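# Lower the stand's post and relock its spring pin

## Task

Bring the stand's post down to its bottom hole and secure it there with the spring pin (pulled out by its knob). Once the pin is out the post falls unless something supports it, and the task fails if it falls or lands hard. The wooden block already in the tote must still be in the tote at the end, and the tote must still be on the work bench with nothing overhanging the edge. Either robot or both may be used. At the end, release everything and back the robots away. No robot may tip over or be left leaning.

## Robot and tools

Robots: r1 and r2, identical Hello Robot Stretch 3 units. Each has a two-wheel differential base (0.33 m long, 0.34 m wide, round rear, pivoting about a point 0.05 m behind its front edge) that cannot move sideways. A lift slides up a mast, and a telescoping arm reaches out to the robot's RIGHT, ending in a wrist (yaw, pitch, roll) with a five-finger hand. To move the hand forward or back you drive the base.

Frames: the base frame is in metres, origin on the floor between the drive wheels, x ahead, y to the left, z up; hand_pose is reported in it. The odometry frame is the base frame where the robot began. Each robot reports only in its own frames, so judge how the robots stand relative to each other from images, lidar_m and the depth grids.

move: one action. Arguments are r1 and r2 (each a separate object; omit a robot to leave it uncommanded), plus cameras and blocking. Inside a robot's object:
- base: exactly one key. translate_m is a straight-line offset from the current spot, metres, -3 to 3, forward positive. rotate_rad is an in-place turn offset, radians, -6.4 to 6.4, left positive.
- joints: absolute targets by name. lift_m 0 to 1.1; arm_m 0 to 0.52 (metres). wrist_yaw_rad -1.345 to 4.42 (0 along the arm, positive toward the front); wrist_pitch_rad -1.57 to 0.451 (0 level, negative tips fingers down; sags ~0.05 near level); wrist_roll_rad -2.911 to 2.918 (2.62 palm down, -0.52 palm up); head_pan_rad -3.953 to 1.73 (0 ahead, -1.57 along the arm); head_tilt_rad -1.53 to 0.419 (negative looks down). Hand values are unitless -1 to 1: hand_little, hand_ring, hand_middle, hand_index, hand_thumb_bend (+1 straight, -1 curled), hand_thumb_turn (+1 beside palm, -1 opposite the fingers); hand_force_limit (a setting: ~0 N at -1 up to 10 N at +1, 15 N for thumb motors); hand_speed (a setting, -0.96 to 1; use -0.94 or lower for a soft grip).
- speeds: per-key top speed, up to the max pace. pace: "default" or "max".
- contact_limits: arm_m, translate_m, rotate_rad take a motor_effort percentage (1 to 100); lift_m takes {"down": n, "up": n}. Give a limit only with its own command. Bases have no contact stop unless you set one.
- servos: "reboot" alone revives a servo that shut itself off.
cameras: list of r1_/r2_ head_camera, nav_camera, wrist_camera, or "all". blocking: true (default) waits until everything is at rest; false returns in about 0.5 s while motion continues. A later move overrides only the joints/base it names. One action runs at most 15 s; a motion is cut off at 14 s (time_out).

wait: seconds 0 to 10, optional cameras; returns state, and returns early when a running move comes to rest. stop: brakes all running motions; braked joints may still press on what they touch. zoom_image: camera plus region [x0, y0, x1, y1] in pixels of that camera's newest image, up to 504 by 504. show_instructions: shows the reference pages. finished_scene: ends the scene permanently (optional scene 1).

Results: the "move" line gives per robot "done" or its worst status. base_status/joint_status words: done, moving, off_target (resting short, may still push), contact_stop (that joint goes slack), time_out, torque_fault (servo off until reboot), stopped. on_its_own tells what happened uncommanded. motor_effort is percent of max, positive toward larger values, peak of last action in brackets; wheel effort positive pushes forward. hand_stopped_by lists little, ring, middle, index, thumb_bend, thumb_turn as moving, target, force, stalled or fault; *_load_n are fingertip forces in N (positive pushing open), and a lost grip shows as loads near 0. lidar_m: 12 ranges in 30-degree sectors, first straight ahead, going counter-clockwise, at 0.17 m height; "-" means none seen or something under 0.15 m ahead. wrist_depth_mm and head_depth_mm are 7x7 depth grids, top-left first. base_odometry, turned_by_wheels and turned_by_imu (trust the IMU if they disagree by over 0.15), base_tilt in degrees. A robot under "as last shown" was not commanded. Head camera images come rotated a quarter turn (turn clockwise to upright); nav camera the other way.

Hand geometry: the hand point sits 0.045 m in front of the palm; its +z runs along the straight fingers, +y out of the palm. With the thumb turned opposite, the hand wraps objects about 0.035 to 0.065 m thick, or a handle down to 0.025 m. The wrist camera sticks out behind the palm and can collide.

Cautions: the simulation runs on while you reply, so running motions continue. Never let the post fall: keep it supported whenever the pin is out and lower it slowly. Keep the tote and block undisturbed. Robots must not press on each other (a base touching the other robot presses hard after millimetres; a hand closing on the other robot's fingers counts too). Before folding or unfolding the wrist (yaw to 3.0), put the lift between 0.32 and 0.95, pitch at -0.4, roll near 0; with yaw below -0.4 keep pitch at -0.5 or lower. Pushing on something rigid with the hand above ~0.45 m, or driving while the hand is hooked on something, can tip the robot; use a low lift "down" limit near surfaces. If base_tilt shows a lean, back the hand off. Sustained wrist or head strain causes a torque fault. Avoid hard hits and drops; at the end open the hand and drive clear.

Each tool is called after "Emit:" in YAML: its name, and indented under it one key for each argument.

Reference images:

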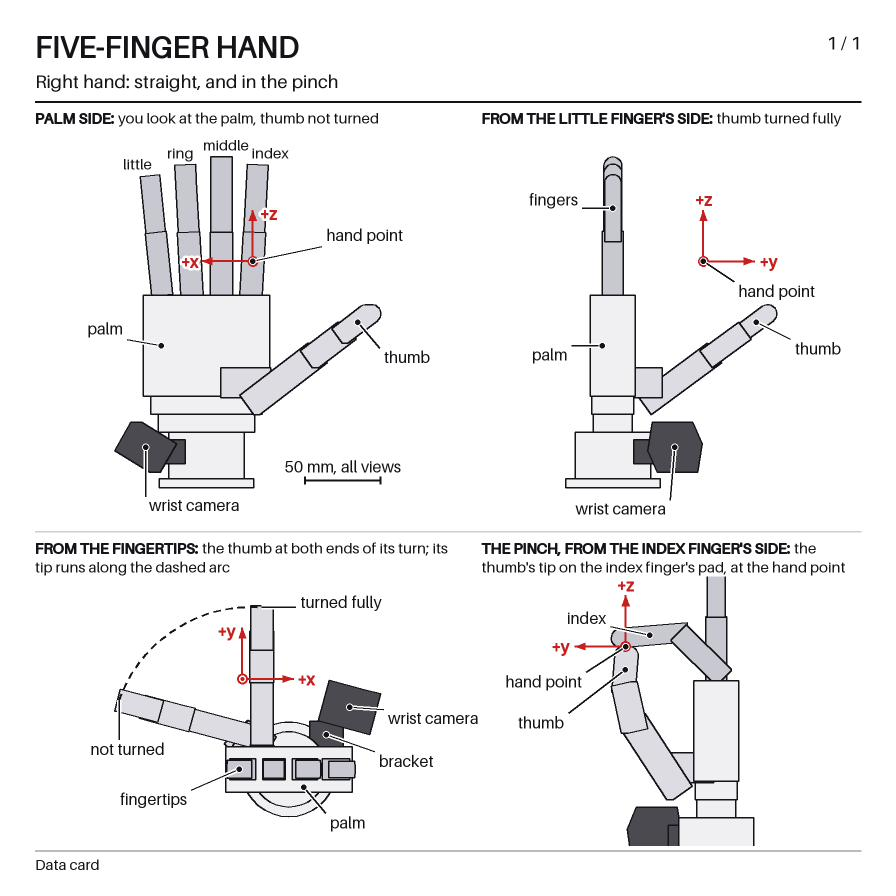

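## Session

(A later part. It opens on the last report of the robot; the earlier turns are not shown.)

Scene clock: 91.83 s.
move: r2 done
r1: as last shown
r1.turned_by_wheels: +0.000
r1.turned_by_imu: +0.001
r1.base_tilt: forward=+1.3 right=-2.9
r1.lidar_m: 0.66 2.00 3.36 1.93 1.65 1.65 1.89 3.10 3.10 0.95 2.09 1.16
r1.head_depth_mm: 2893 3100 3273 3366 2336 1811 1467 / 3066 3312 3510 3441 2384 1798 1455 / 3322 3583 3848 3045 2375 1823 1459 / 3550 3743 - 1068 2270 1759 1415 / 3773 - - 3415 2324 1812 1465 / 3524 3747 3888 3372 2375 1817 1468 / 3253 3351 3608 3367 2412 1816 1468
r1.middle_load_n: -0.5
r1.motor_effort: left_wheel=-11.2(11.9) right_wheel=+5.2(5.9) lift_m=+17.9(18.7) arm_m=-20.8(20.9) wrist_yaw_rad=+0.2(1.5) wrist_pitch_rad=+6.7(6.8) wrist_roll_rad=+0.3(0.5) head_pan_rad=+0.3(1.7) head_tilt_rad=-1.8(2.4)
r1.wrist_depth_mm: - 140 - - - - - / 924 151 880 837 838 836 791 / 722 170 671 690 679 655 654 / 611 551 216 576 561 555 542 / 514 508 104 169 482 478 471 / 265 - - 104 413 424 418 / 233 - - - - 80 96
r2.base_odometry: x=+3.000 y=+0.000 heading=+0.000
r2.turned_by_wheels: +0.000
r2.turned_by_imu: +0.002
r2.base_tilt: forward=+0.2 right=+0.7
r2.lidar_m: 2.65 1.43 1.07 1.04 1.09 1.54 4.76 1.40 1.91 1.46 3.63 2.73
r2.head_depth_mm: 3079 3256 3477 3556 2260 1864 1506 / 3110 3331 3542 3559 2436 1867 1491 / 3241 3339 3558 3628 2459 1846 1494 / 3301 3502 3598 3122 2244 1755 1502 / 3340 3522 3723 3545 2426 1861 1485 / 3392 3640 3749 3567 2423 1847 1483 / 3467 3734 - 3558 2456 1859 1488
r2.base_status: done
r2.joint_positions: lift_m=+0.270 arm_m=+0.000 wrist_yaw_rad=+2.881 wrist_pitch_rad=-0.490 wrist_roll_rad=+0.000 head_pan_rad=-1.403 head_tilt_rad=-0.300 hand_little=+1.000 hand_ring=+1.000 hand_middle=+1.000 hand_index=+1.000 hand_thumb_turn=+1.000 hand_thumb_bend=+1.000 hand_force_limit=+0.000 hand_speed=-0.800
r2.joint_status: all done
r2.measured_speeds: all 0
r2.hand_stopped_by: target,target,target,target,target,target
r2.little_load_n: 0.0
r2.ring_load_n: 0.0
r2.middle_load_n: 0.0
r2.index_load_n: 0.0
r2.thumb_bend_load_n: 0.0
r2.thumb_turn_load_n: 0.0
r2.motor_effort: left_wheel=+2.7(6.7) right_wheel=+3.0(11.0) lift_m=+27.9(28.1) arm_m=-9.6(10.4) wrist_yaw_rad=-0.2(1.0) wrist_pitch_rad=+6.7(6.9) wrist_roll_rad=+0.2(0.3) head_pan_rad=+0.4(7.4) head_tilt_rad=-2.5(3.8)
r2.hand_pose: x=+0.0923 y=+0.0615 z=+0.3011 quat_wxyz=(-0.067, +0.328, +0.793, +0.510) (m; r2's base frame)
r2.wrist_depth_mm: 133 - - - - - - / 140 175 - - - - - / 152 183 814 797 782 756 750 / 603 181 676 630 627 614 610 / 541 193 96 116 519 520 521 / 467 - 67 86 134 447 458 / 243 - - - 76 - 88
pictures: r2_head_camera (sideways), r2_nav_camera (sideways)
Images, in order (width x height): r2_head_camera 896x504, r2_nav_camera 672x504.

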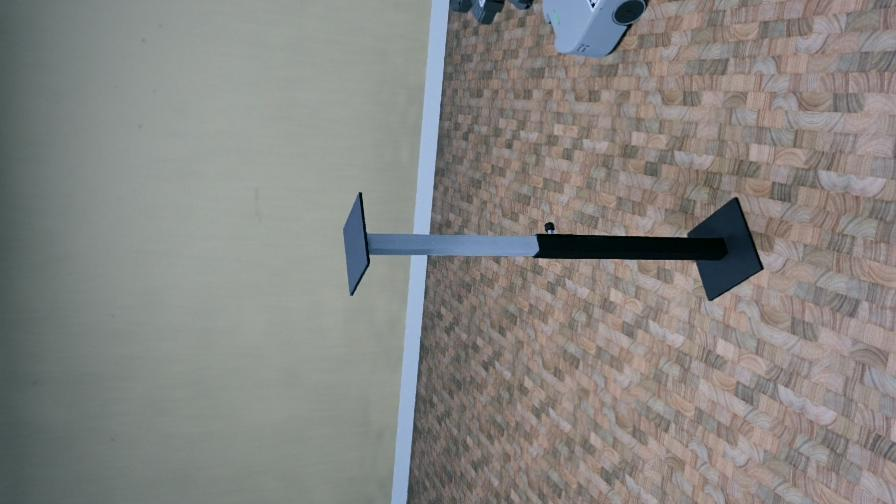

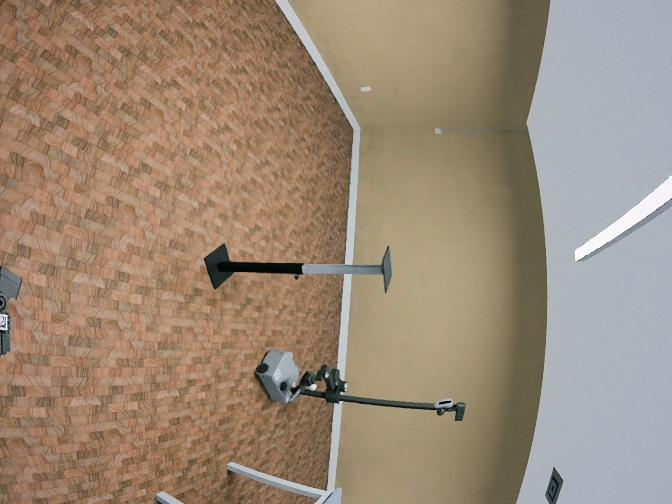

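Emit:
move:
  r1: {"joints": {"lift_m": 0.6, "wrist_pitch_rad": -0.4, "wrist_roll_rad": 0.0}, "pace": "max"}
  r2: {"base": {"rotate_rad": 1.196}}
  cameras: []

Emit:
move:
  r1: {"joints": {"wrist_yaw_rad": 0.0}}
  r2: {"base": {"translate_m": -0.817}}
  cameras: []

Emit:
move:
  r1: {"joints": {"wrist_roll_rad": -0.52, "wrist_pitch_rad": 0.0}}
  r2: {"base": {"rotate_rad": -0.532}, "joints": {"head_pan_rad": -1.57, "head_tilt_rad": -0.4}}
  cameras: ["r1_head_camera", "r1_wrist_camera", "r2_head_camera"]

Scene clock: 121.40 s.
move: r1 done; r2 done
r1.base_odometry: x=+0.146 y=-0.582 heading=-0.556
r1.turned_by_wheels: +0.000
r1.turned_by_imu: +0.000
r1.base_tilt: forward=+1.1 right=-3.2
r1.lidar_m: 0.66 2.00 3.37 1.92 1.65 1.65 1.89 3.09 3.10 0.94 2.06 1.16
r1.head_depth_mm: 2871 3070 3225 3309 2345 1810 1464 / 3089 3321 3518 3436 2375 1820 1456 / 3342 3512 3936 3016 2353 1808 1460 / 3516 3840 - 1058 2285 1755 1422 / 3798 - - 3472 2388 1809 1468 / 3548 3692 3872 3429 2348 1818 1456 / 3202 3389 3562 3430 2375 1805 1465
r1.base_status: not commanded
r1.joint_positions: lift_m=+0.600 arm_m=+0.002 wrist_yaw_rad=+2.974 wrist_pitch_rad=-0.442 wrist_roll_rad=+0.000 head_pan_rad=-1.569 head_tilt_rad=-0.400 hand_little=+1.000 hand_ring=+1.000 hand_middle=+1.000 hand_index=+1.000 hand_thumb_turn=+1.000 hand_thumb_bend=+1.000 hand_force_limit=+0.000 hand_speed=-0.800
r1.joint_status: all done
r1.measured_speeds: all 0
r1.hand_stopped_by: target,target,target,target,target,target
r1.little_load_n: 0.0
r1.ring_load_n: 0.0
r1.middle_load_n: 0.5
r1.index_load_n: 0.0
r1.thumb_bend_load_n: 0.0
r1.thumb_turn_load_n: 0.0
r1.motor_effort: left_wheel=-11.4(12.0) right_wheel=+4.6(5.7) lift_m=+48.7(57.2) arm_m=-16.7(20.5) wrist_yaw_rad=+0.3(1.6) wrist_pitch_rad=+8.2(10.8) wrist_roll_rad=+0.3(4.9) head_pan_rad=-0.7(1.7) head_tilt_rad=-1.1(1.8)
r1.hand_pose: x=+0.0734 y=+0.0738 z=+0.6421 quat_wxyz=(-0.094, +0.286, +0.795, +0.526) (m; r1's base frame)
r1.wrist_depth_mm: 132 147 - - - - - / - 144 - - - - - / - 156 - - - - - / - 175 - - - - - / - 985 102 169 - 986 973 / 909 - - 104 822 841 851 / 785 - - - - 80 96
r2.base_odometry: x=+3.000 y=+0.000 heading=+1.195
r2.turned_by_wheels: +1.196
r2.turned_by_imu: +1.208
r2.base_tilt: forward=+0.2 right=+0.5
r2.lidar_m: 1.04 1.04 1.16 1.86 2.29 1.40 1.90 1.46 3.22 2.66 2.40 1.26
r2.head_depth_mm: 2415 2553 2714 2949 2478 1871 1505 / 2352 2506 2684 2873 2470 1870 1504 / 2343 2479 2653 2813 2432 1854 1498 / 2314 2447 2562 2767 2445 1858 1492 / 2251 2426 2539 2762 2455 1872 1495 / 2253 2383 2511 2711 2441 1856 1490 / 2205 2333 2495 2672 2446 1842 1473
r2.base_status: done
r2.joint_positions: lift_m=+0.270 arm_m=+0.000 wrist_yaw_rad=+2.881 wrist_pitch_rad=-0.490 wrist_roll_rad=+0.000 head_pan_rad=-1.400 head_tilt_rad=-0.300 hand_little=+1.000 hand_ring=+1.000 hand_middle=+1.000 hand_index=+1.000 hand_thumb_turn=+1.000 hand_thumb_bend=+1.000 hand_force_limit=+0.000 hand_speed=-0.800
r2.joint_status: not commanded
r2.measured_speeds: all 0
r2.hand_stopped_by: target,target,target,target,target,target
r2.little_load_n: 0.0
r2.ring_load_n: 0.0
r2.middle_load_n: 0.0
r2.index_load_n: 0.0
r2.thumb_bend_load_n: 0.0
r2.thumb_turn_load_n: 0.0
r2.motor_effort: left_wheel=-8.3(14.0) right_wheel=+7.7(10.4) lift_m=+28.1(28.3) arm_m=-9.5(9.8) wrist_yaw_rad=+0.8(0.8) wrist_pitch_rad=+6.0(7.0) wrist_roll_rad=+0.3(0.5) head_pan_rad=+3.0(4.8) head_tilt_rad=-3.4(3.4)
r2.hand_pose: x=+0.0923 y=+0.0615 z=+0.3011 quat_wxyz=(-0.067, +0.328, +0.793, +0.510) (m; r2's base frame)
r2.wrist_depth_mm: 133 - - - - - - / 140 - - - - - - / 151 182 806 779 782 748 762 / 608 181 667 628 618 622 619 / 545 193 96 116 521 515 520 / 459 - 68 86 133 452 455 / 244 - - - 76 - 89
pictures: none
No camera images: "cameras" was empty.

Scene clock: 129.50 s.
move: r1 done; r2 done
r1.base_odometry: x=+0.146 y=-0.582 heading=-0.556
r1.turned_by_wheels: +0.000
r1.turned_by_imu: +0.001
r1.base_tilt: forward=+1.1 right=-2.9
r1.lidar_m: 0.66 2.00 3.39 1.93 1.65 1.65 1.89 3.11 3.09 0.94 1.26 1.16
r1.head_depth_mm: 2886 3097 3256 3361 2342 1777 1458 / 3080 3311 3504 3389 2362 1795 1470 / 3310 3494 3813 3015 2344 1812 1470 / 3612 3861 - 1066 2283 1744 1419 / 3757 - - 3465 2399 1812 1466 / 3502 3681 3898 3399 2404 1811 1473 / 3232 3380 3624 3401 2397 1816 1468
r1.base_status: not commanded
r1.joint_positions: lift_m=+0.600 arm_m=+0.002 wrist_yaw_rad=+0.002 wrist_pitch_rad=-0.442 wrist_roll_rad=+0.000 head_pan_rad=-1.569 head_tilt_rad=-0.400 hand_little=+1.000 hand_ring=+1.000 hand_middle=+1.000 hand_index=+1.000 hand_thumb_turn=+1.000 hand_thumb_bend=+1.000 hand_force_limit=+0.000 hand_speed=-0.800
r1.joint_status: all done
r1.measured_speeds: all 0
r1.hand_stopped_by: target,target,target,target,target,target
r1.little_load_n: 0.0
r1.ring_load_n: 0.0
r1.middle_load_n: 0.0
r1.index_load_n: 0.0
r1.thumb_bend_load_n: 0.0
r1.thumb_turn_load_n: 0.0
r1.motor_effort: left_wheel=-10.5(11.5) right_wheel=+4.7(5.5) lift_m=+49.4(50.5) arm_m=-6.6(17.1) wrist_yaw_rad=-2.8(7.9) wrist_pitch_rad=+7.6(8.4) wrist_roll_rad=+0.3(0.5) head_pan_rad=-2.0(2.8) head_tilt_rad=-0.3(1.7)
r1.hand_pose: x=-0.0775 y=-0.3809 z=+0.6421 quat_wxyz=(+0.516, +0.817, -0.218, +0.139) (m; r1's base frame)
r1.wrist_depth_mm: - - - - - - - / - - - - - - - / - - - - - - - / - - - - - - - / 870 997 99 170 - - 990 / 860 - - 104 855 838 842 / 790 - - - - 80 96
r2.base_odometry: x=+2.700 y=-0.760 heading=+1.195
r2.turned_by_wheels: +0.000
r2.turned_by_imu: -0.006
r2.base_tilt: forward=+0.0 right=+0.6
r2.lidar_m: 1.82 1.81 2.01 3.22 0.76 1.12 1.27 2.93 0.87 2.94 2.92 2.20
r2.head_depth_mm: 2647 2845 2989 3123 2467 1851 1504 / 2608 2773 2986 3141 2434 1852 1497 / 2569 2716 2902 3046 2430 1865 1496 / 2535 2685 2896 3026 2447 1872 1502 / 2485 2648 2807 2957 2468 1854 1489 / 2450 2593 2769 2926 2414 1849 1492 / 2437 2565 2732 2880 2405 1841 1484
r2.base_status: done
r2.joint_positions: lift_m=+0.270 arm_m=+0.000 wrist_yaw_rad=+2.881 wrist_pitch_rad=-0.490 wrist_roll_rad=+0.000 head_pan_rad=-1.400 head_tilt_rad=-0.300 hand_little=+1.000 hand_ring=+1.000 hand_middle=+1.000 hand_index=+1.000 hand_thumb_turn=+1.000 hand_thumb_bend=+1.000 hand_force_limit=+0.000 hand_speed=-0.800
r2.joint_status: not commanded
r2.measured_speeds: all 0
r2.hand_stopped_by: target,target,target,target,target,target
r2.little_load_n: 0.0
r2.ring_load_n: 0.0
r2.middle_load_n: 0.0
r2.index_load_n: 0.0
r2.thumb_bend_load_n: 0.0
r2.thumb_turn_load_n: 0.0
r2.motor_effort: left_wheel=-8.5(12.4) right_wheel=-1.1(7.2) lift_m=+28.4(28.5) arm_m=-11.3(11.8) wrist_yaw_rad=+0.2(0.9) wrist_pitch_rad=+6.6(7.0) wrist_roll_rad=+0.2(0.4) head_pan_rad=+3.5(5.2) head_tilt_rad=-2.0(3.3)
r2.hand_pose: x=+0.0923 y=+0.0615 z=+0.3011 quat_wxyz=(-0.067, +0.328, +0.793, +0.510) (m; r2's base frame)
r2.wrist_depth_mm: 132 - - - - - - / 140 - - - - - - / 151 182 795 783 771 789 753 / 176 183 668 627 639 619 614 / 542 195 96 116 522 521 513 / 463 - 67 86 134 448 456 / 244 - - - 76 - 89
pictures: none
No camera images: "cameras" was empty.

Scene clock: 131.47 s.
move: r1 done; r2 done
r1.base_odometry: x=+0.146 y=-0.582 heading=-0.556
r1.turned_by_wheels: +0.000
r1.turned_by_imu: +0.000
r1.base_tilt: forward=+1.2 right=-2.8
r1.lidar_m: 0.67 2.00 3.36 1.92 1.65 1.65 1.90 3.10 3.10 0.95 1.28 1.16
r1.head_depth_mm: 2905 3099 3201 3312 2371 1810 1456 / 3151 3265 3519 3387 2379 1803 1467 / 3384 3575 3785 3057 2350 1822 1464 / 3591 3906 - 1061 2280 1748 1415 / 3829 - - 3356 2369 1814 1460 / 3553 3754 3932 3365 2348 1818 1465 / 3253 3430 3560 3473 2369 1821 1470
r1.base_status: not commanded
r1.joint_positions: lift_m=+0.600 arm_m=+0.002 wrist_yaw_rad=+0.002 wrist_pitch_rad=-0.051 wrist_roll_rad=-0.517 head_pan_rad=-1.569 head_tilt_rad=-0.400 hand_little=+1.000 hand_ring=+1.000 hand_middle=+1.000 hand_index=+1.000 hand_thumb_turn=+1.000 hand_thumb_bend=+1.000 hand_force_limit=+0.000 hand_speed=-0.800
r1.joint_status: all done
r1.measured_speeds: all 0
r1.hand_stopped_by: target,target,target,target,target,target
r1.little_load_n: 0.0
r1.ring_load_n: 0.0
r1.middle_load_n: 0.0
r1.index_load_n: 0.0
r1.thumb_bend_load_n: 0.0
r1.thumb_turn_load_n: 0.0
r1.motor_effort: left_wheel=-10.5(11.2) right_wheel=+5.1(5.4) lift_m=+46.4(50.0) arm_m=-4.3(6.8) wrist_yaw_rad=-2.1(3.2) wrist_pitch_rad=+9.8(10.6) wrist_roll_rad=-0.8(4.9) head_pan_rad=-2.0(2.8) head_tilt_rad=+0.0(0.9)
r1.hand_pose: x=-0.0518 y=-0.4012 z=+0.7615 quat_wxyz=(+0.688, +0.725, -0.001, +0.003) (m; r1's base frame)
r1.wrist_depth_mm: - - - - - - - / - - - - - - - / - - - - - - - / - - - - - - - / - - 100 169 - - - / 892 - - 104 - - - / 770 - - - - 80 96
r2.base_odometry: x=+2.700 y=-0.760 heading=+0.664
r2.turned_by_wheels: -0.532
r2.turned_by_imu: -0.538
r2.base_tilt: forward=+0.2 right=+0.8
r2.lidar_m: 2.21 1.82 1.81 2.01 3.19 0.75 1.12 1.27 2.94 0.87 2.93 2.92
r2.head_depth_mm: 2699 2834 3050 2910 2089 1684 1388 / 2836 3052 3296 2910 2133 1681 1388 / 3105 3284 3538 2739 2089 1656 1380 / 3268 3550 3803 944 1956 1529 1303 / 3418 3651 3807 2727 2104 1671 1370 / 3117 3362 3619 2809 2089 1652 1368 / 2879 3061 3236 2843 2109 1664 1373
r2.base_status: done
r2.joint_positions: lift_m=+0.270 arm_m=+0.000 wrist_yaw_rad=+2.881 wrist_pitch_rad=-0.490 wrist_roll_rad=+0.000 head_pan_rad=-1.567 head_tilt_rad=-0.400 hand_little=+1.000 hand_ring=+1.000 hand_middle=+1.000 hand_index=+1.000 hand_thumb_turn=+1.000 hand_thumb_bend=+1.000 hand_force_limit=+0.000 hand_speed=-0.800
r2.joint_status: all done
r2.measured_speeds: all 0
r2.hand_stopped_by: target,target,target,target,target,target
r2.little_load_n: 0.0
r2.ring_load_n: 0.0
r2.middle_load_n: 0.0
r2.index_load_n: 0.0
r2.thumb_bend_load_n: 0.0
r2.thumb_turn_load_n: 0.0
r2.motor_effort: left_wheel=+8.0(13.3) right_wheel=-6.8(10.1) lift_m=+28.7(28.7) arm_m=-11.1(11.5) wrist_yaw_rad=-0.1(1.0) wrist_pitch_rad=+6.8(6.9) wrist_roll_rad=+0.4(0.4) head_pan_rad=-3.9(5.0) head_tilt_rad=-3.7(4.9)
r2.hand_pose: x=+0.0923 y=+0.0615 z=+0.3011 quat_wxyz=(-0.067, +0.328, +0.793, +0.510) (m; r2's base frame)
r2.wrist_depth_mm: 133 - - - - - - / 141 - - - - - - / 151 182 786 790 781 760 747 / 601 182 645 639 635 626 614 / 544 195 96 116 524 516 524 / 463 - 68 86 134 451 460 / 241 - - - 76 - 89
pictures: r1_head_camera (sideways), r1_wrist_camera, r2_head_camera (sideways)
Images, in order (width x height): r1_head_camera 896x504, r1_wrist_camera 644x364, r2_head_camera 896x504.

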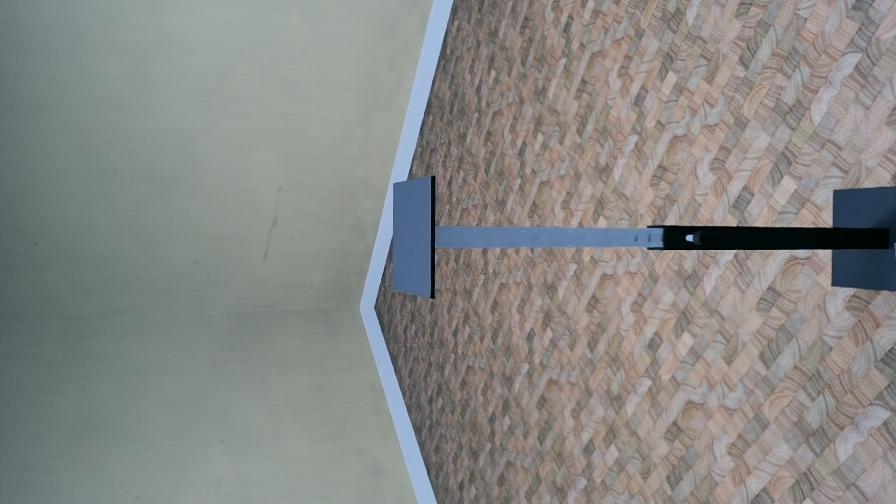

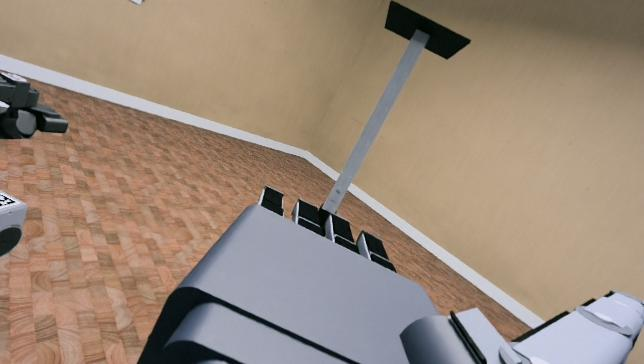

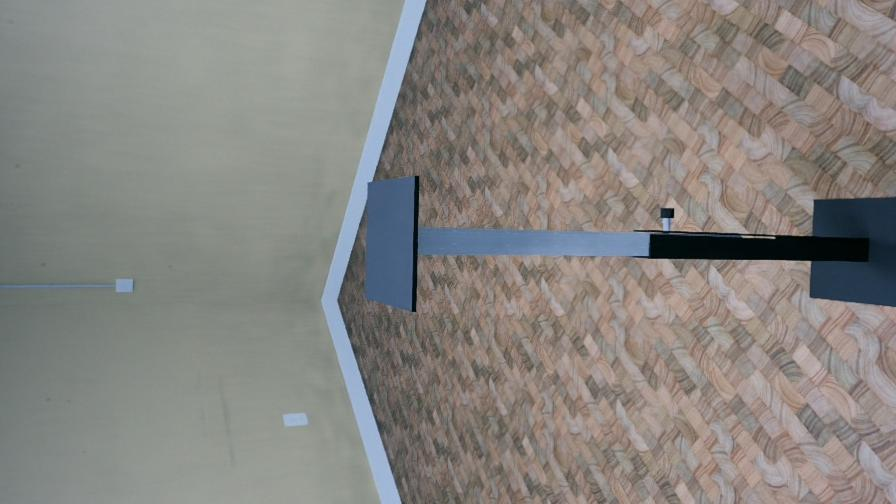

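Emit:
zoom_image:
  camera: "r2_head_camera"
  region: [620, 190, 740, 280]

Emit:
move:
  r2: {"joints": {"lift_m": 0.7, "wrist_pitch_rad": -0.4, "wrist_roll_rad": 0.0}, "pace": "max"}
  cameras: []

Emit:
move:
  r1: {"joints": {"arm_m": 0.3}}
  r2: {"joints": {"wrist_yaw_rad": 0.0}}
  cameras: ["r1_head_camera", "r2_head_camera", "r2_wrist_camera"]

Scaled by 4.200 from the camera's 896x504 image, which has a finer 1280x720 frame.

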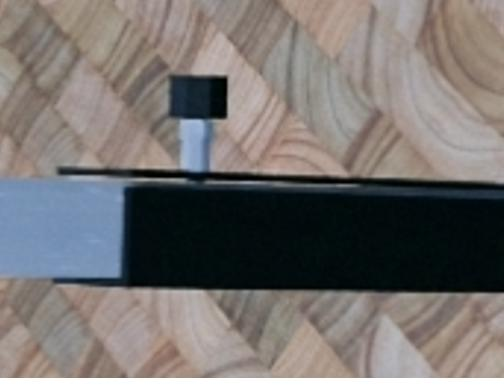

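Scene clock: 140.37 s.
move: r2 done
r1: as last shown
r1.base_tilt: forward=+1.3 right=-3.0
r1.lidar_m: 0.66 2.00 3.39 1.93 1.65 1.65 1.89 3.10 3.10 0.95 1.28 1.16
r1.head_depth_mm: 2910 3107 3252 3317 2351 1786 1452 / 3099 3316 3513 3407 2346 1799 1465 / 3358 3519 3795 3073 2359 1805 1458 / 3650 3898 - 1067 2283 1754 1415 / 3735 3977 - 3406 2366 1817 1467 / 3495 3719 3923 3440 2366 1818 1465 / 3229 3355 3541 3412 2361 1804 1470
r1.motor_effort: left_wheel=-10.7(11.5) right_wheel=+4.8(5.5) lift_m=+31.8(39.9) arm_m=+4.1(4.1) wrist_yaw_rad=-1.9(3.2) wrist_pitch_rad=+9.6(10.1) wrist_roll_rad=-0.8(0.9) head_pan_rad=-2.4(4.0) head_tilt_rad=+0.0(0.7)
r1.wrist_depth_mm: - - - - - - - / - - - - - - - / - - - - - - - / - - - - - - - / - - 99 169 - - - / 882 - - 104 - - - / 760 - - - - 80 96
r2.base_odometry: x=+2.700 y=-0.760 heading=+0.664
r2.turned_by_wheels: +0.000
r2.turned_by_imu: -0.001
r2.base_tilt: forward=+0.2 right=+0.8
r2.lidar_m: 2.22 1.82 1.81 2.01 3.16 0.75 1.12 1.27 2.94 0.87 2.93 2.92
r2.head_depth_mm: 2690 2835 3026 2841 2118 1682 1383 / 2850 3081 3242 2850 2123 1677 1390 / 3071 3272 3531 2723 2111 1672 1386 / 3326 3601 3825 943 1970 1543 1339 / 3367 3603 3903 2721 2111 1661 1379 / 3154 3367 3516 2825 2121 1663 1373 / 2884 3119 3257 2817 2082 1657 1368
r2.base_status: not commanded
r2.joint_positions: lift_m=+0.700 arm_m=+0.000 wrist_yaw_rad=+2.881 wrist_pitch_rad=-0.444 wrist_roll_rad=+0.000 head_pan_rad=-1.570 head_tilt_rad=-0.400 hand_little=+1.000 hand_ring=+1.000 hand_middle=+1.000 hand_index=+1.000 hand_thumb_turn=+1.000 hand_thumb_bend=+1.000 hand_force_limit=+0.000 hand_speed=-0.800
r2.joint_status: all done
r2.measured_speeds: all 0
r2.hand_stopped_by: target,target,target,target,target,target
r2.little_load_n: 0.0
r2.ring_load_n: 0.0
r2.middle_load_n: 0.0
r2.index_load_n: 0.0
r2.thumb_bend_load_n: 0.0
r2.thumb_turn_load_n: 0.0
r2.motor_effort: left_wheel=+7.9(8.3) right_wheel=-6.7(7.1) lift_m=+31.5(34.9) arm_m=-8.8(10.1) wrist_yaw_rad=-0.2(0.9) wrist_pitch_rad=+8.0(12.0) wrist_roll_rad=+0.2(2.5) head_pan_rad=-3.7(4.9) head_tilt_rad=-2.8(4.6)
r2.hand_pose: x=+0.0935 y=+0.0660 z=+0.7416 quat_wxyz=(-0.070, +0.323, +0.782, +0.529) (m; r2's base frame)
r2.wrist_depth_mm: 130 - - - - - - / 139 - - - - - - / 149 - - - - - - / 169 176 - - - - - / - 185 96 116 - - - / - - 68 86 134 953 - / 867 - - - 76 - 88
pictures: none
No camera images: "cameras" was empty.

Scene clock: 143.77 s.
move: r1 done; r2 done
r1.base_odometry: x=+0.146 y=-0.582 heading=-0.556
r1.turned_by_wheels: +0.000
r1.turned_by_imu: +0.000
r1.base_tilt: forward=+1.2 right=-3.0
r1.lidar_m: 0.66 2.01 3.39 1.93 1.65 1.65 1.89 3.10 3.08 0.95 1.28 1.16
r1.head_depth_mm: 2913 3077 3268 3327 2326 1792 1465 / 3137 3288 3516 3369 2364 1818 1431 / 3345 3631 3783 3036 2343 1825 565 / 3620 3886 - 1065 2246 1110 569 / 3783 3989 - 3412 2378 1809 1420 / 3445 3676 3853 3421 2353 1836 1463 / 3191 3382 3602 3389 2341 1828 1460
r1.base_status: not commanded
r1.joint_positions: lift_m=+0.600 arm_m=+0.300 wrist_yaw_rad=+0.002 wrist_pitch_rad=-0.050 wrist_roll_rad=-0.517 head_pan_rad=-1.569 head_tilt_rad=-0.400 hand_little=+1.000 hand_ring=+1.000 hand_middle=+1.000 hand_index=+1.000 hand_thumb_turn=+1.000 hand_thumb_bend=+1.000 hand_force_limit=+0.000 hand_speed=-0.800
r1.joint_status: all done
r1.measured_speeds: all 0
r1.hand_stopped_by: target,target,target,target,target,target
r1.little_load_n: 0.0
r1.ring_load_n: 0.0
r1.middle_load_n: 0.0
r1.index_load_n: 0.0
r1.thumb_bend_load_n: 0.0
r1.thumb_turn_load_n: 0.0
r1.motor_effort: left_wheel=-10.8(11.0) right_wheel=+4.4(5.5) lift_m=+23.7(31.8) arm_m=+19.6(22.3) wrist_yaw_rad=-1.5(3.3) wrist_pitch_rad=+9.6(9.9) wrist_roll_rad=-0.7(0.8) head_pan_rad=-2.7(4.3) head_tilt_rad=+0.6(0.9)
r1.hand_pose: x=-0.0518 y=-0.6991 z=+0.7618 quat_wxyz=(+0.689, +0.725, -0.001, +0.003) (m; r1's base frame)
r1.wrist_depth_mm: - - - - - - - / - - - - - - - / - - - - - - - / - - - - - - - / - - 99 164 - - - / 878 - - 104 - - - / 758 - - - - 80 96
r2.base_odometry: x=+2.700 y=-0.760 heading=+0.664
r2.turned_by_wheels: +0.000
r2.turned_by_imu: +0.000
r2.base_tilt: forward=+0.2 right=+0.8
r2.lidar_m: 2.21 1.82 1.81 2.00 3.16 0.75 1.12 1.27 2.94 0.87 2.94 2.92
r2.head_depth_mm: 2699 2823 3042 2850 1891 1680 1375 / 2888 3046 3330 2915 2112 1676 1381 / 3062 3279 3522 2708 2124 1674 1383 / 3289 3500 3731 940 1963 1526 1339 / 3386 3643 3837 2725 2106 1656 1377 / 3141 3397 3534 2815 2100 1667 1371 / 2875 3075 3266 2824 2101 1653 1377
r2.base_status: not commanded
r2.joint_positions: lift_m=+0.700 arm_m=+0.000 wrist_yaw_rad=+0.002 wrist_pitch_rad=-0.444 wrist_roll_rad=+0.000 head_pan_rad=-1.570 head_tilt_rad=-0.400 hand_little=+1.000 hand_ring=+1.000 hand_middle=+1.000 hand_index=+1.000 hand_thumb_turn=+1.000 hand_thumb_bend=+1.000 hand_force_limit=+0.000 hand_speed=-0.800
r2.joint_status: all done
r2.measured_speeds: all 0
r2.hand_stopped_by: target,target,target,target,target,target
r2.little_load_n: 0.0
r2.ring_load_n: 0.0
r2.middle_load_n: 0.0
r2.index_load_n: 0.0
r2.thumb_bend_load_n: 0.0
r2.thumb_turn_load_n: 0.5
r2.motor_effort: left_wheel=+7.7(8.2) right_wheel=-7.0(7.0) lift_m=+32.3(32.6) arm_m=-7.8(9.0) wrist_yaw_rad=-1.7(7.1) wrist_pitch_rad=+8.1(8.7) wrist_roll_rad=+0.2(0.4) head_pan_rad=-4.0(5.1) head_tilt_rad=-3.6(5.0)
r2.hand_pose: x=-0.0777 y=-0.3785 z=+0.7416 quat_wxyz=(+0.515, +0.817, -0.218, +0.138) (m; r2's base frame)
r2.wrist_depth_mm: - - - - - 557 542 / - - - - - - - / - - - - - - - / - - - - - - - / - - 96 116 - - 978 / - - 67 86 134 1000 887 / 876 - - - 76 - 88
pictures: r1_head_camera (sideways), r2_head_camera (sideways), r2_wrist_camera
Images, in order (width x height): r1_head_camera 896x504, r2_head_camera 896x504, r2_wrist_camera 644x364.

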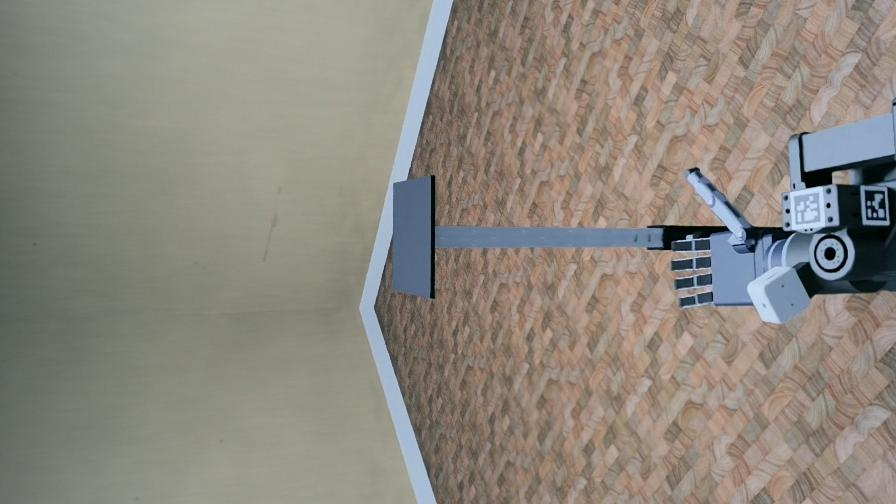

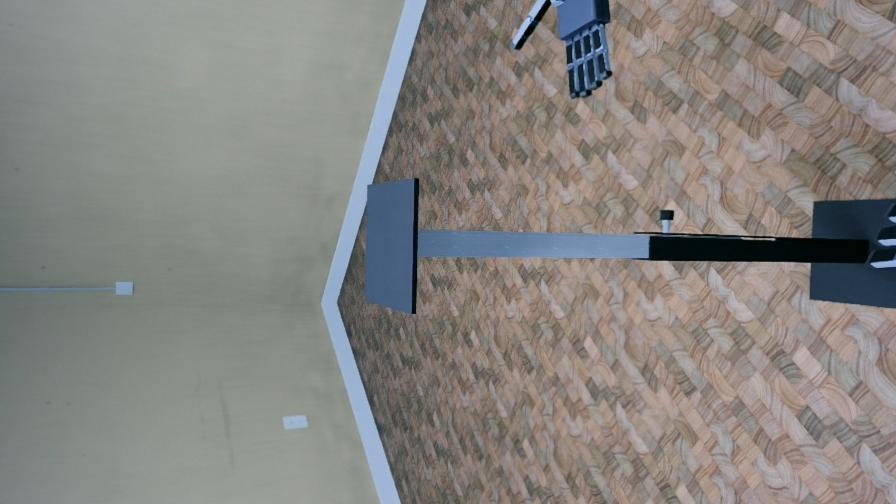

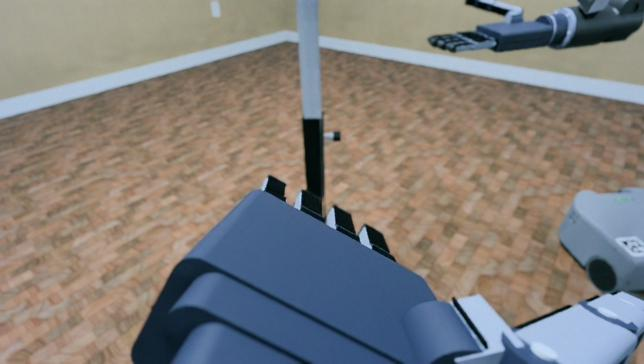

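Emit:
move:
  r1: {"base": {"translate_m": -0.027}, "joints": {"lift_m": 0.27, "wrist_pitch_rad": 0.05, "hand_speed": 0.0, "hand_index": 0.0, "hand_middle": 0.0, "hand_ring": -1, "hand_little": -1, "hand_thumb_turn": -1}}
  r2: {"joints": {"lift_m": 0.76, "wrist_pitch_rad": 0.05, "wrist_roll_rad": 1.05, "hand_thumb_turn": -1, "arm_m": 0.2, "head_tilt_rad": -0.35}}
  cameras: ["all"]

Scene clock: 217.77 s.
move: r1 done; r2 done
r1.base_odometry: x=+0.123 y=-0.568 heading=-0.556
r1.turned_by_wheels: +0.000
r1.turned_by_imu: +0.001
r1.base_tilt: forward=+1.2 right=-3.0
r1.lidar_m: 0.69 2.02 3.32 1.90 1.63 1.63 1.87 3.10 3.08 0.94 1.29 1.19
r1.head_depth_mm: 2912 3085 3279 3285 2362 1805 1455 / 3099 3308 3477 3436 2372 1813 1464 / 3393 3524 3858 3391 2375 1815 1472 / 3579 3895 - 1024 2272 1710 1417 / 3777 - - 3229 2359 1821 1465 / 3487 3753 3957 3429 2366 1823 1462 / 3185 3429 3560 3380 2373 1803 1466
r1.base_status: done
r1.joint_positions: lift_m=+0.270 arm_m=+0.300 wrist_yaw_rad=+0.002 wrist_pitch_rad=+0.000 wrist_roll_rad=-0.518 head_pan_rad=-1.570 head_tilt_rad=-0.400 hand_little=-1.000 hand_ring=-1.000 hand_middle=+0.000 hand_index=+0.000 hand_thumb_turn=-1.000 hand_thumb_bend=+1.000 hand_force_limit=+0.000 hand_speed=+0.000
r1.joint_status: all done
r1.measured_speeds: all 0
r1.hand_stopped_by: target,target,target,target,target,target
r1.little_load_n: 0.0
r1.ring_load_n: 0.0
r1.middle_load_n: 0.5
r1.index_load_n: 0.0
r1.thumb_bend_load_n: 0.0
r1.thumb_turn_load_n: 0.0
r1.motor_effort: left_wheel=-7.9(12.2) right_wheel=-0.9(5.7) lift_m=+13.0(20.5) arm_m=+2.4(13.5) wrist_yaw_rad=-2.1(3.1) wrist_pitch_rad=+9.5(11.6) wrist_roll_rad=-0.3(0.7) head_pan_rad=-3.4(4.7) head_tilt_rad=+1.5(1.7)
r1.hand_pose: x=-0.0519 y=-0.6976 z=+0.4445 quat_wxyz=(+0.707, +0.707, -0.001, +0.002) (m; r1's base frame)
r1.wrist_depth_mm: - - - - - - - / - - - - 389 102 - / - - - - 390 90 - / 810 - - 136 166 - - / 641 778 99 132 162 - - / 540 - - 104 - - - / 450 - - - - - -
r2.base_odometry: x=+2.700 y=-0.760 heading=+0.664
r2.turned_by_wheels: +0.000
r2.turned_by_imu: -0.001
r2.base_tilt: forward=+0.3 right=+0.7
r2.lidar_m: 2.22 1.82 1.81 2.01 3.16 0.75 1.12 1.29 2.94 0.87 2.93 2.92
r2.head_depth_mm: 2698 2840 3009 3026 2287 1763 357 / 2890 3079 3245 3178 2275 1722 386 / 3044 3306 3504 3032 2257 569 396 / 3325 3445 3751 939 1006 1038 492 / 3431 3610 - 3014 2255 1745 1422 / 3108 3334 3526 3232 2251 1737 1432 / 2906 3024 3230 3144 2240 1749 1428
r2.base_status: not commanded
r2.joint_positions: lift_m=+0.760 arm_m=+0.200 wrist_yaw_rad=+0.002 wrist_pitch_rad=-0.002 wrist_roll_rad=+1.048 head_pan_rad=-1.570 head_tilt_rad=-0.350 hand_little=+1.000 hand_ring=+1.000 hand_middle=+1.000 hand_index=+1.000 hand_thumb_turn=-1.000 hand_thumb_bend=+1.000 hand_force_limit=+0.000 hand_speed=-0.800
r2.joint_status: all done
r2.measured_speeds: all 0
r2.hand_stopped_by: target,target,target,target,target,target
r2.little_load_n: 0.0
r2.ring_load_n: 0.0
r2.middle_load_n: 0.0
r2.index_load_n: 0.0
r2.thumb_bend_load_n: 0.0
r2.thumb_turn_load_n: 0.0
r2.motor_effort: left_wheel=+7.8(8.1) right_wheel=-6.7(6.9) lift_m=+26.6(33.9) arm_m=+10.4(16.4) wrist_yaw_rad=-1.5(2.4) wrist_pitch_rad=+9.5(13.1) wrist_roll_rad=+0.8(3.7) head_pan_rad=-3.9(5.0) head_tilt_rad=+4.9(5.7)
r2.hand_pose: x=-0.0810 y=-0.5974 z=+0.8432 quat_wxyz=(+0.499, +0.501, -0.500, +0.500) (m; r2's base frame)
r2.wrist_depth_mm: - - - - - - - / - - - - - 97 - / - - - - - 89 - / - - 428 427 - 87 - / - - 96 116 - 72 - / - - 68 86 110 67 918 / - - - - 76 - 851
pictures: r1_head_camera (sideways), r1_nav_camera (sideways), r1_wrist_camera, r2_head_camera (sideways), r2_nav_camera (sideways), r2_wrist_camera
Images, in order (width x height): r1_head_camera 896x504, r1_nav_camera 672x504, r1_wrist_camera 644x364, r2_head_camera 896x504, r2_nav_camera 672x504, r2_wrist_camera 644x364.

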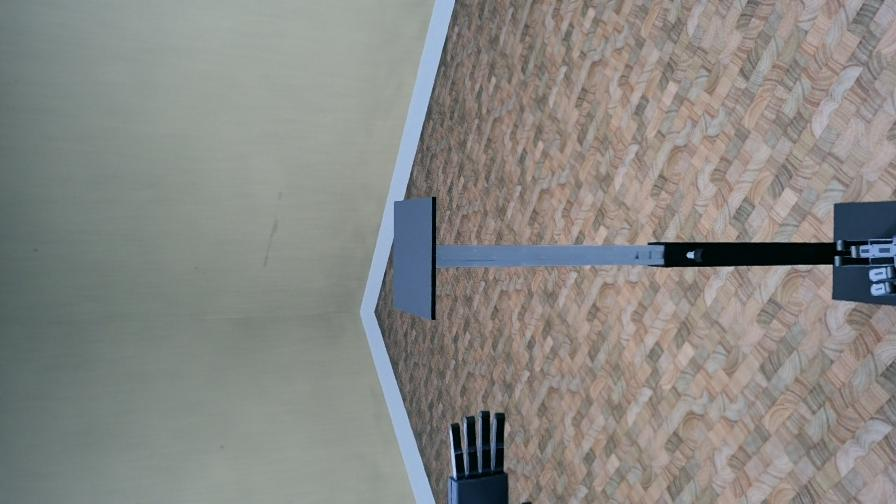

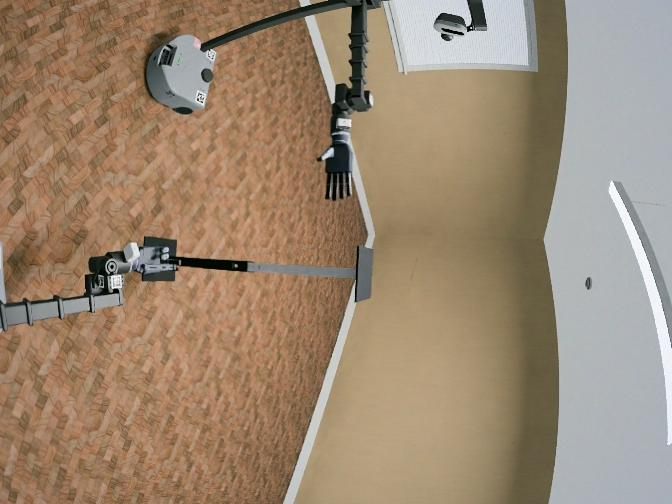

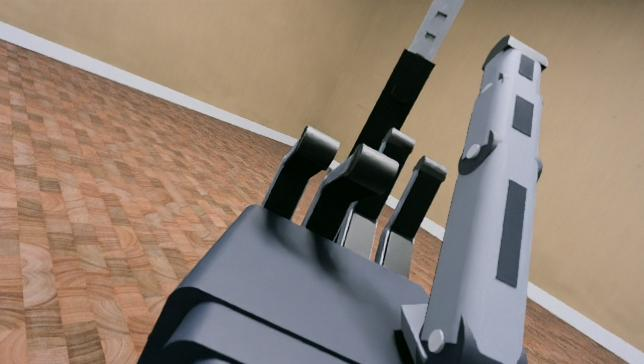

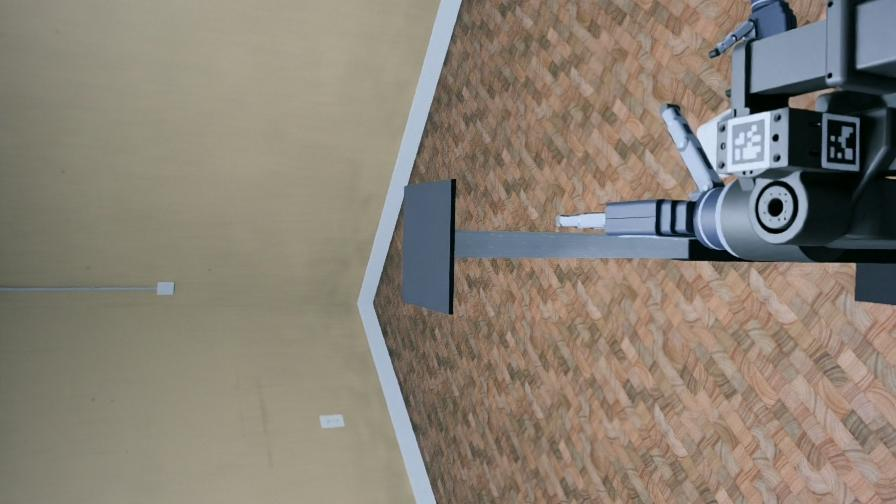

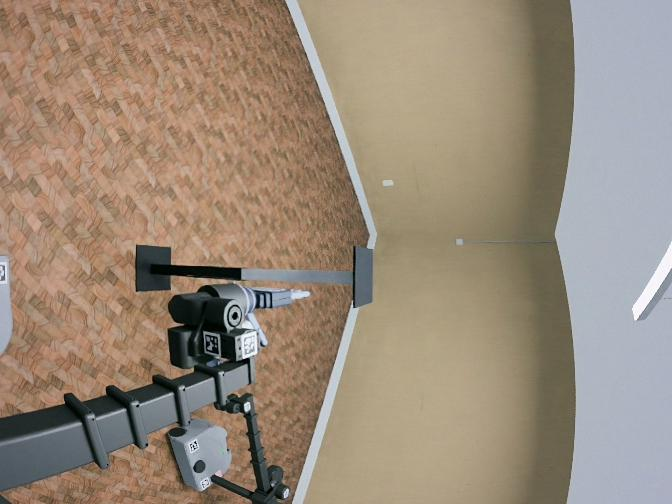

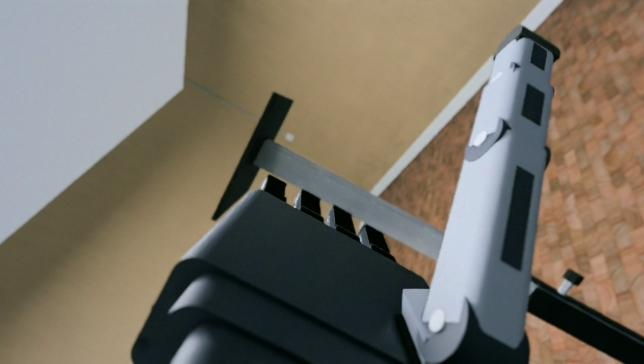

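Emit:
zoom_image:
  camera: "r1_head_camera"
  region: [660, 180, 896, 330]

Emit:
zoom_image:
  camera: "r1_wrist_camera"
  region: [250, 0, 560, 200]

Scaled by 2.136 from the camera's 896x504 image, which has a finer 1280x720 frame.

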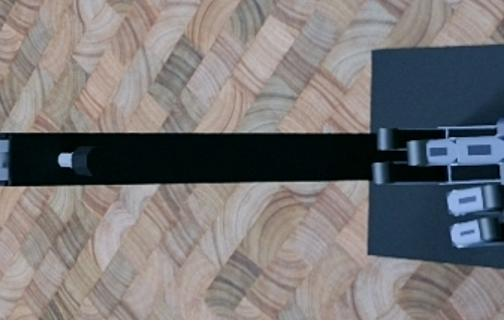

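Scaled by 1.626.

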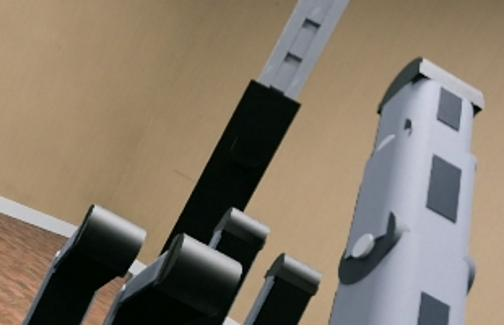

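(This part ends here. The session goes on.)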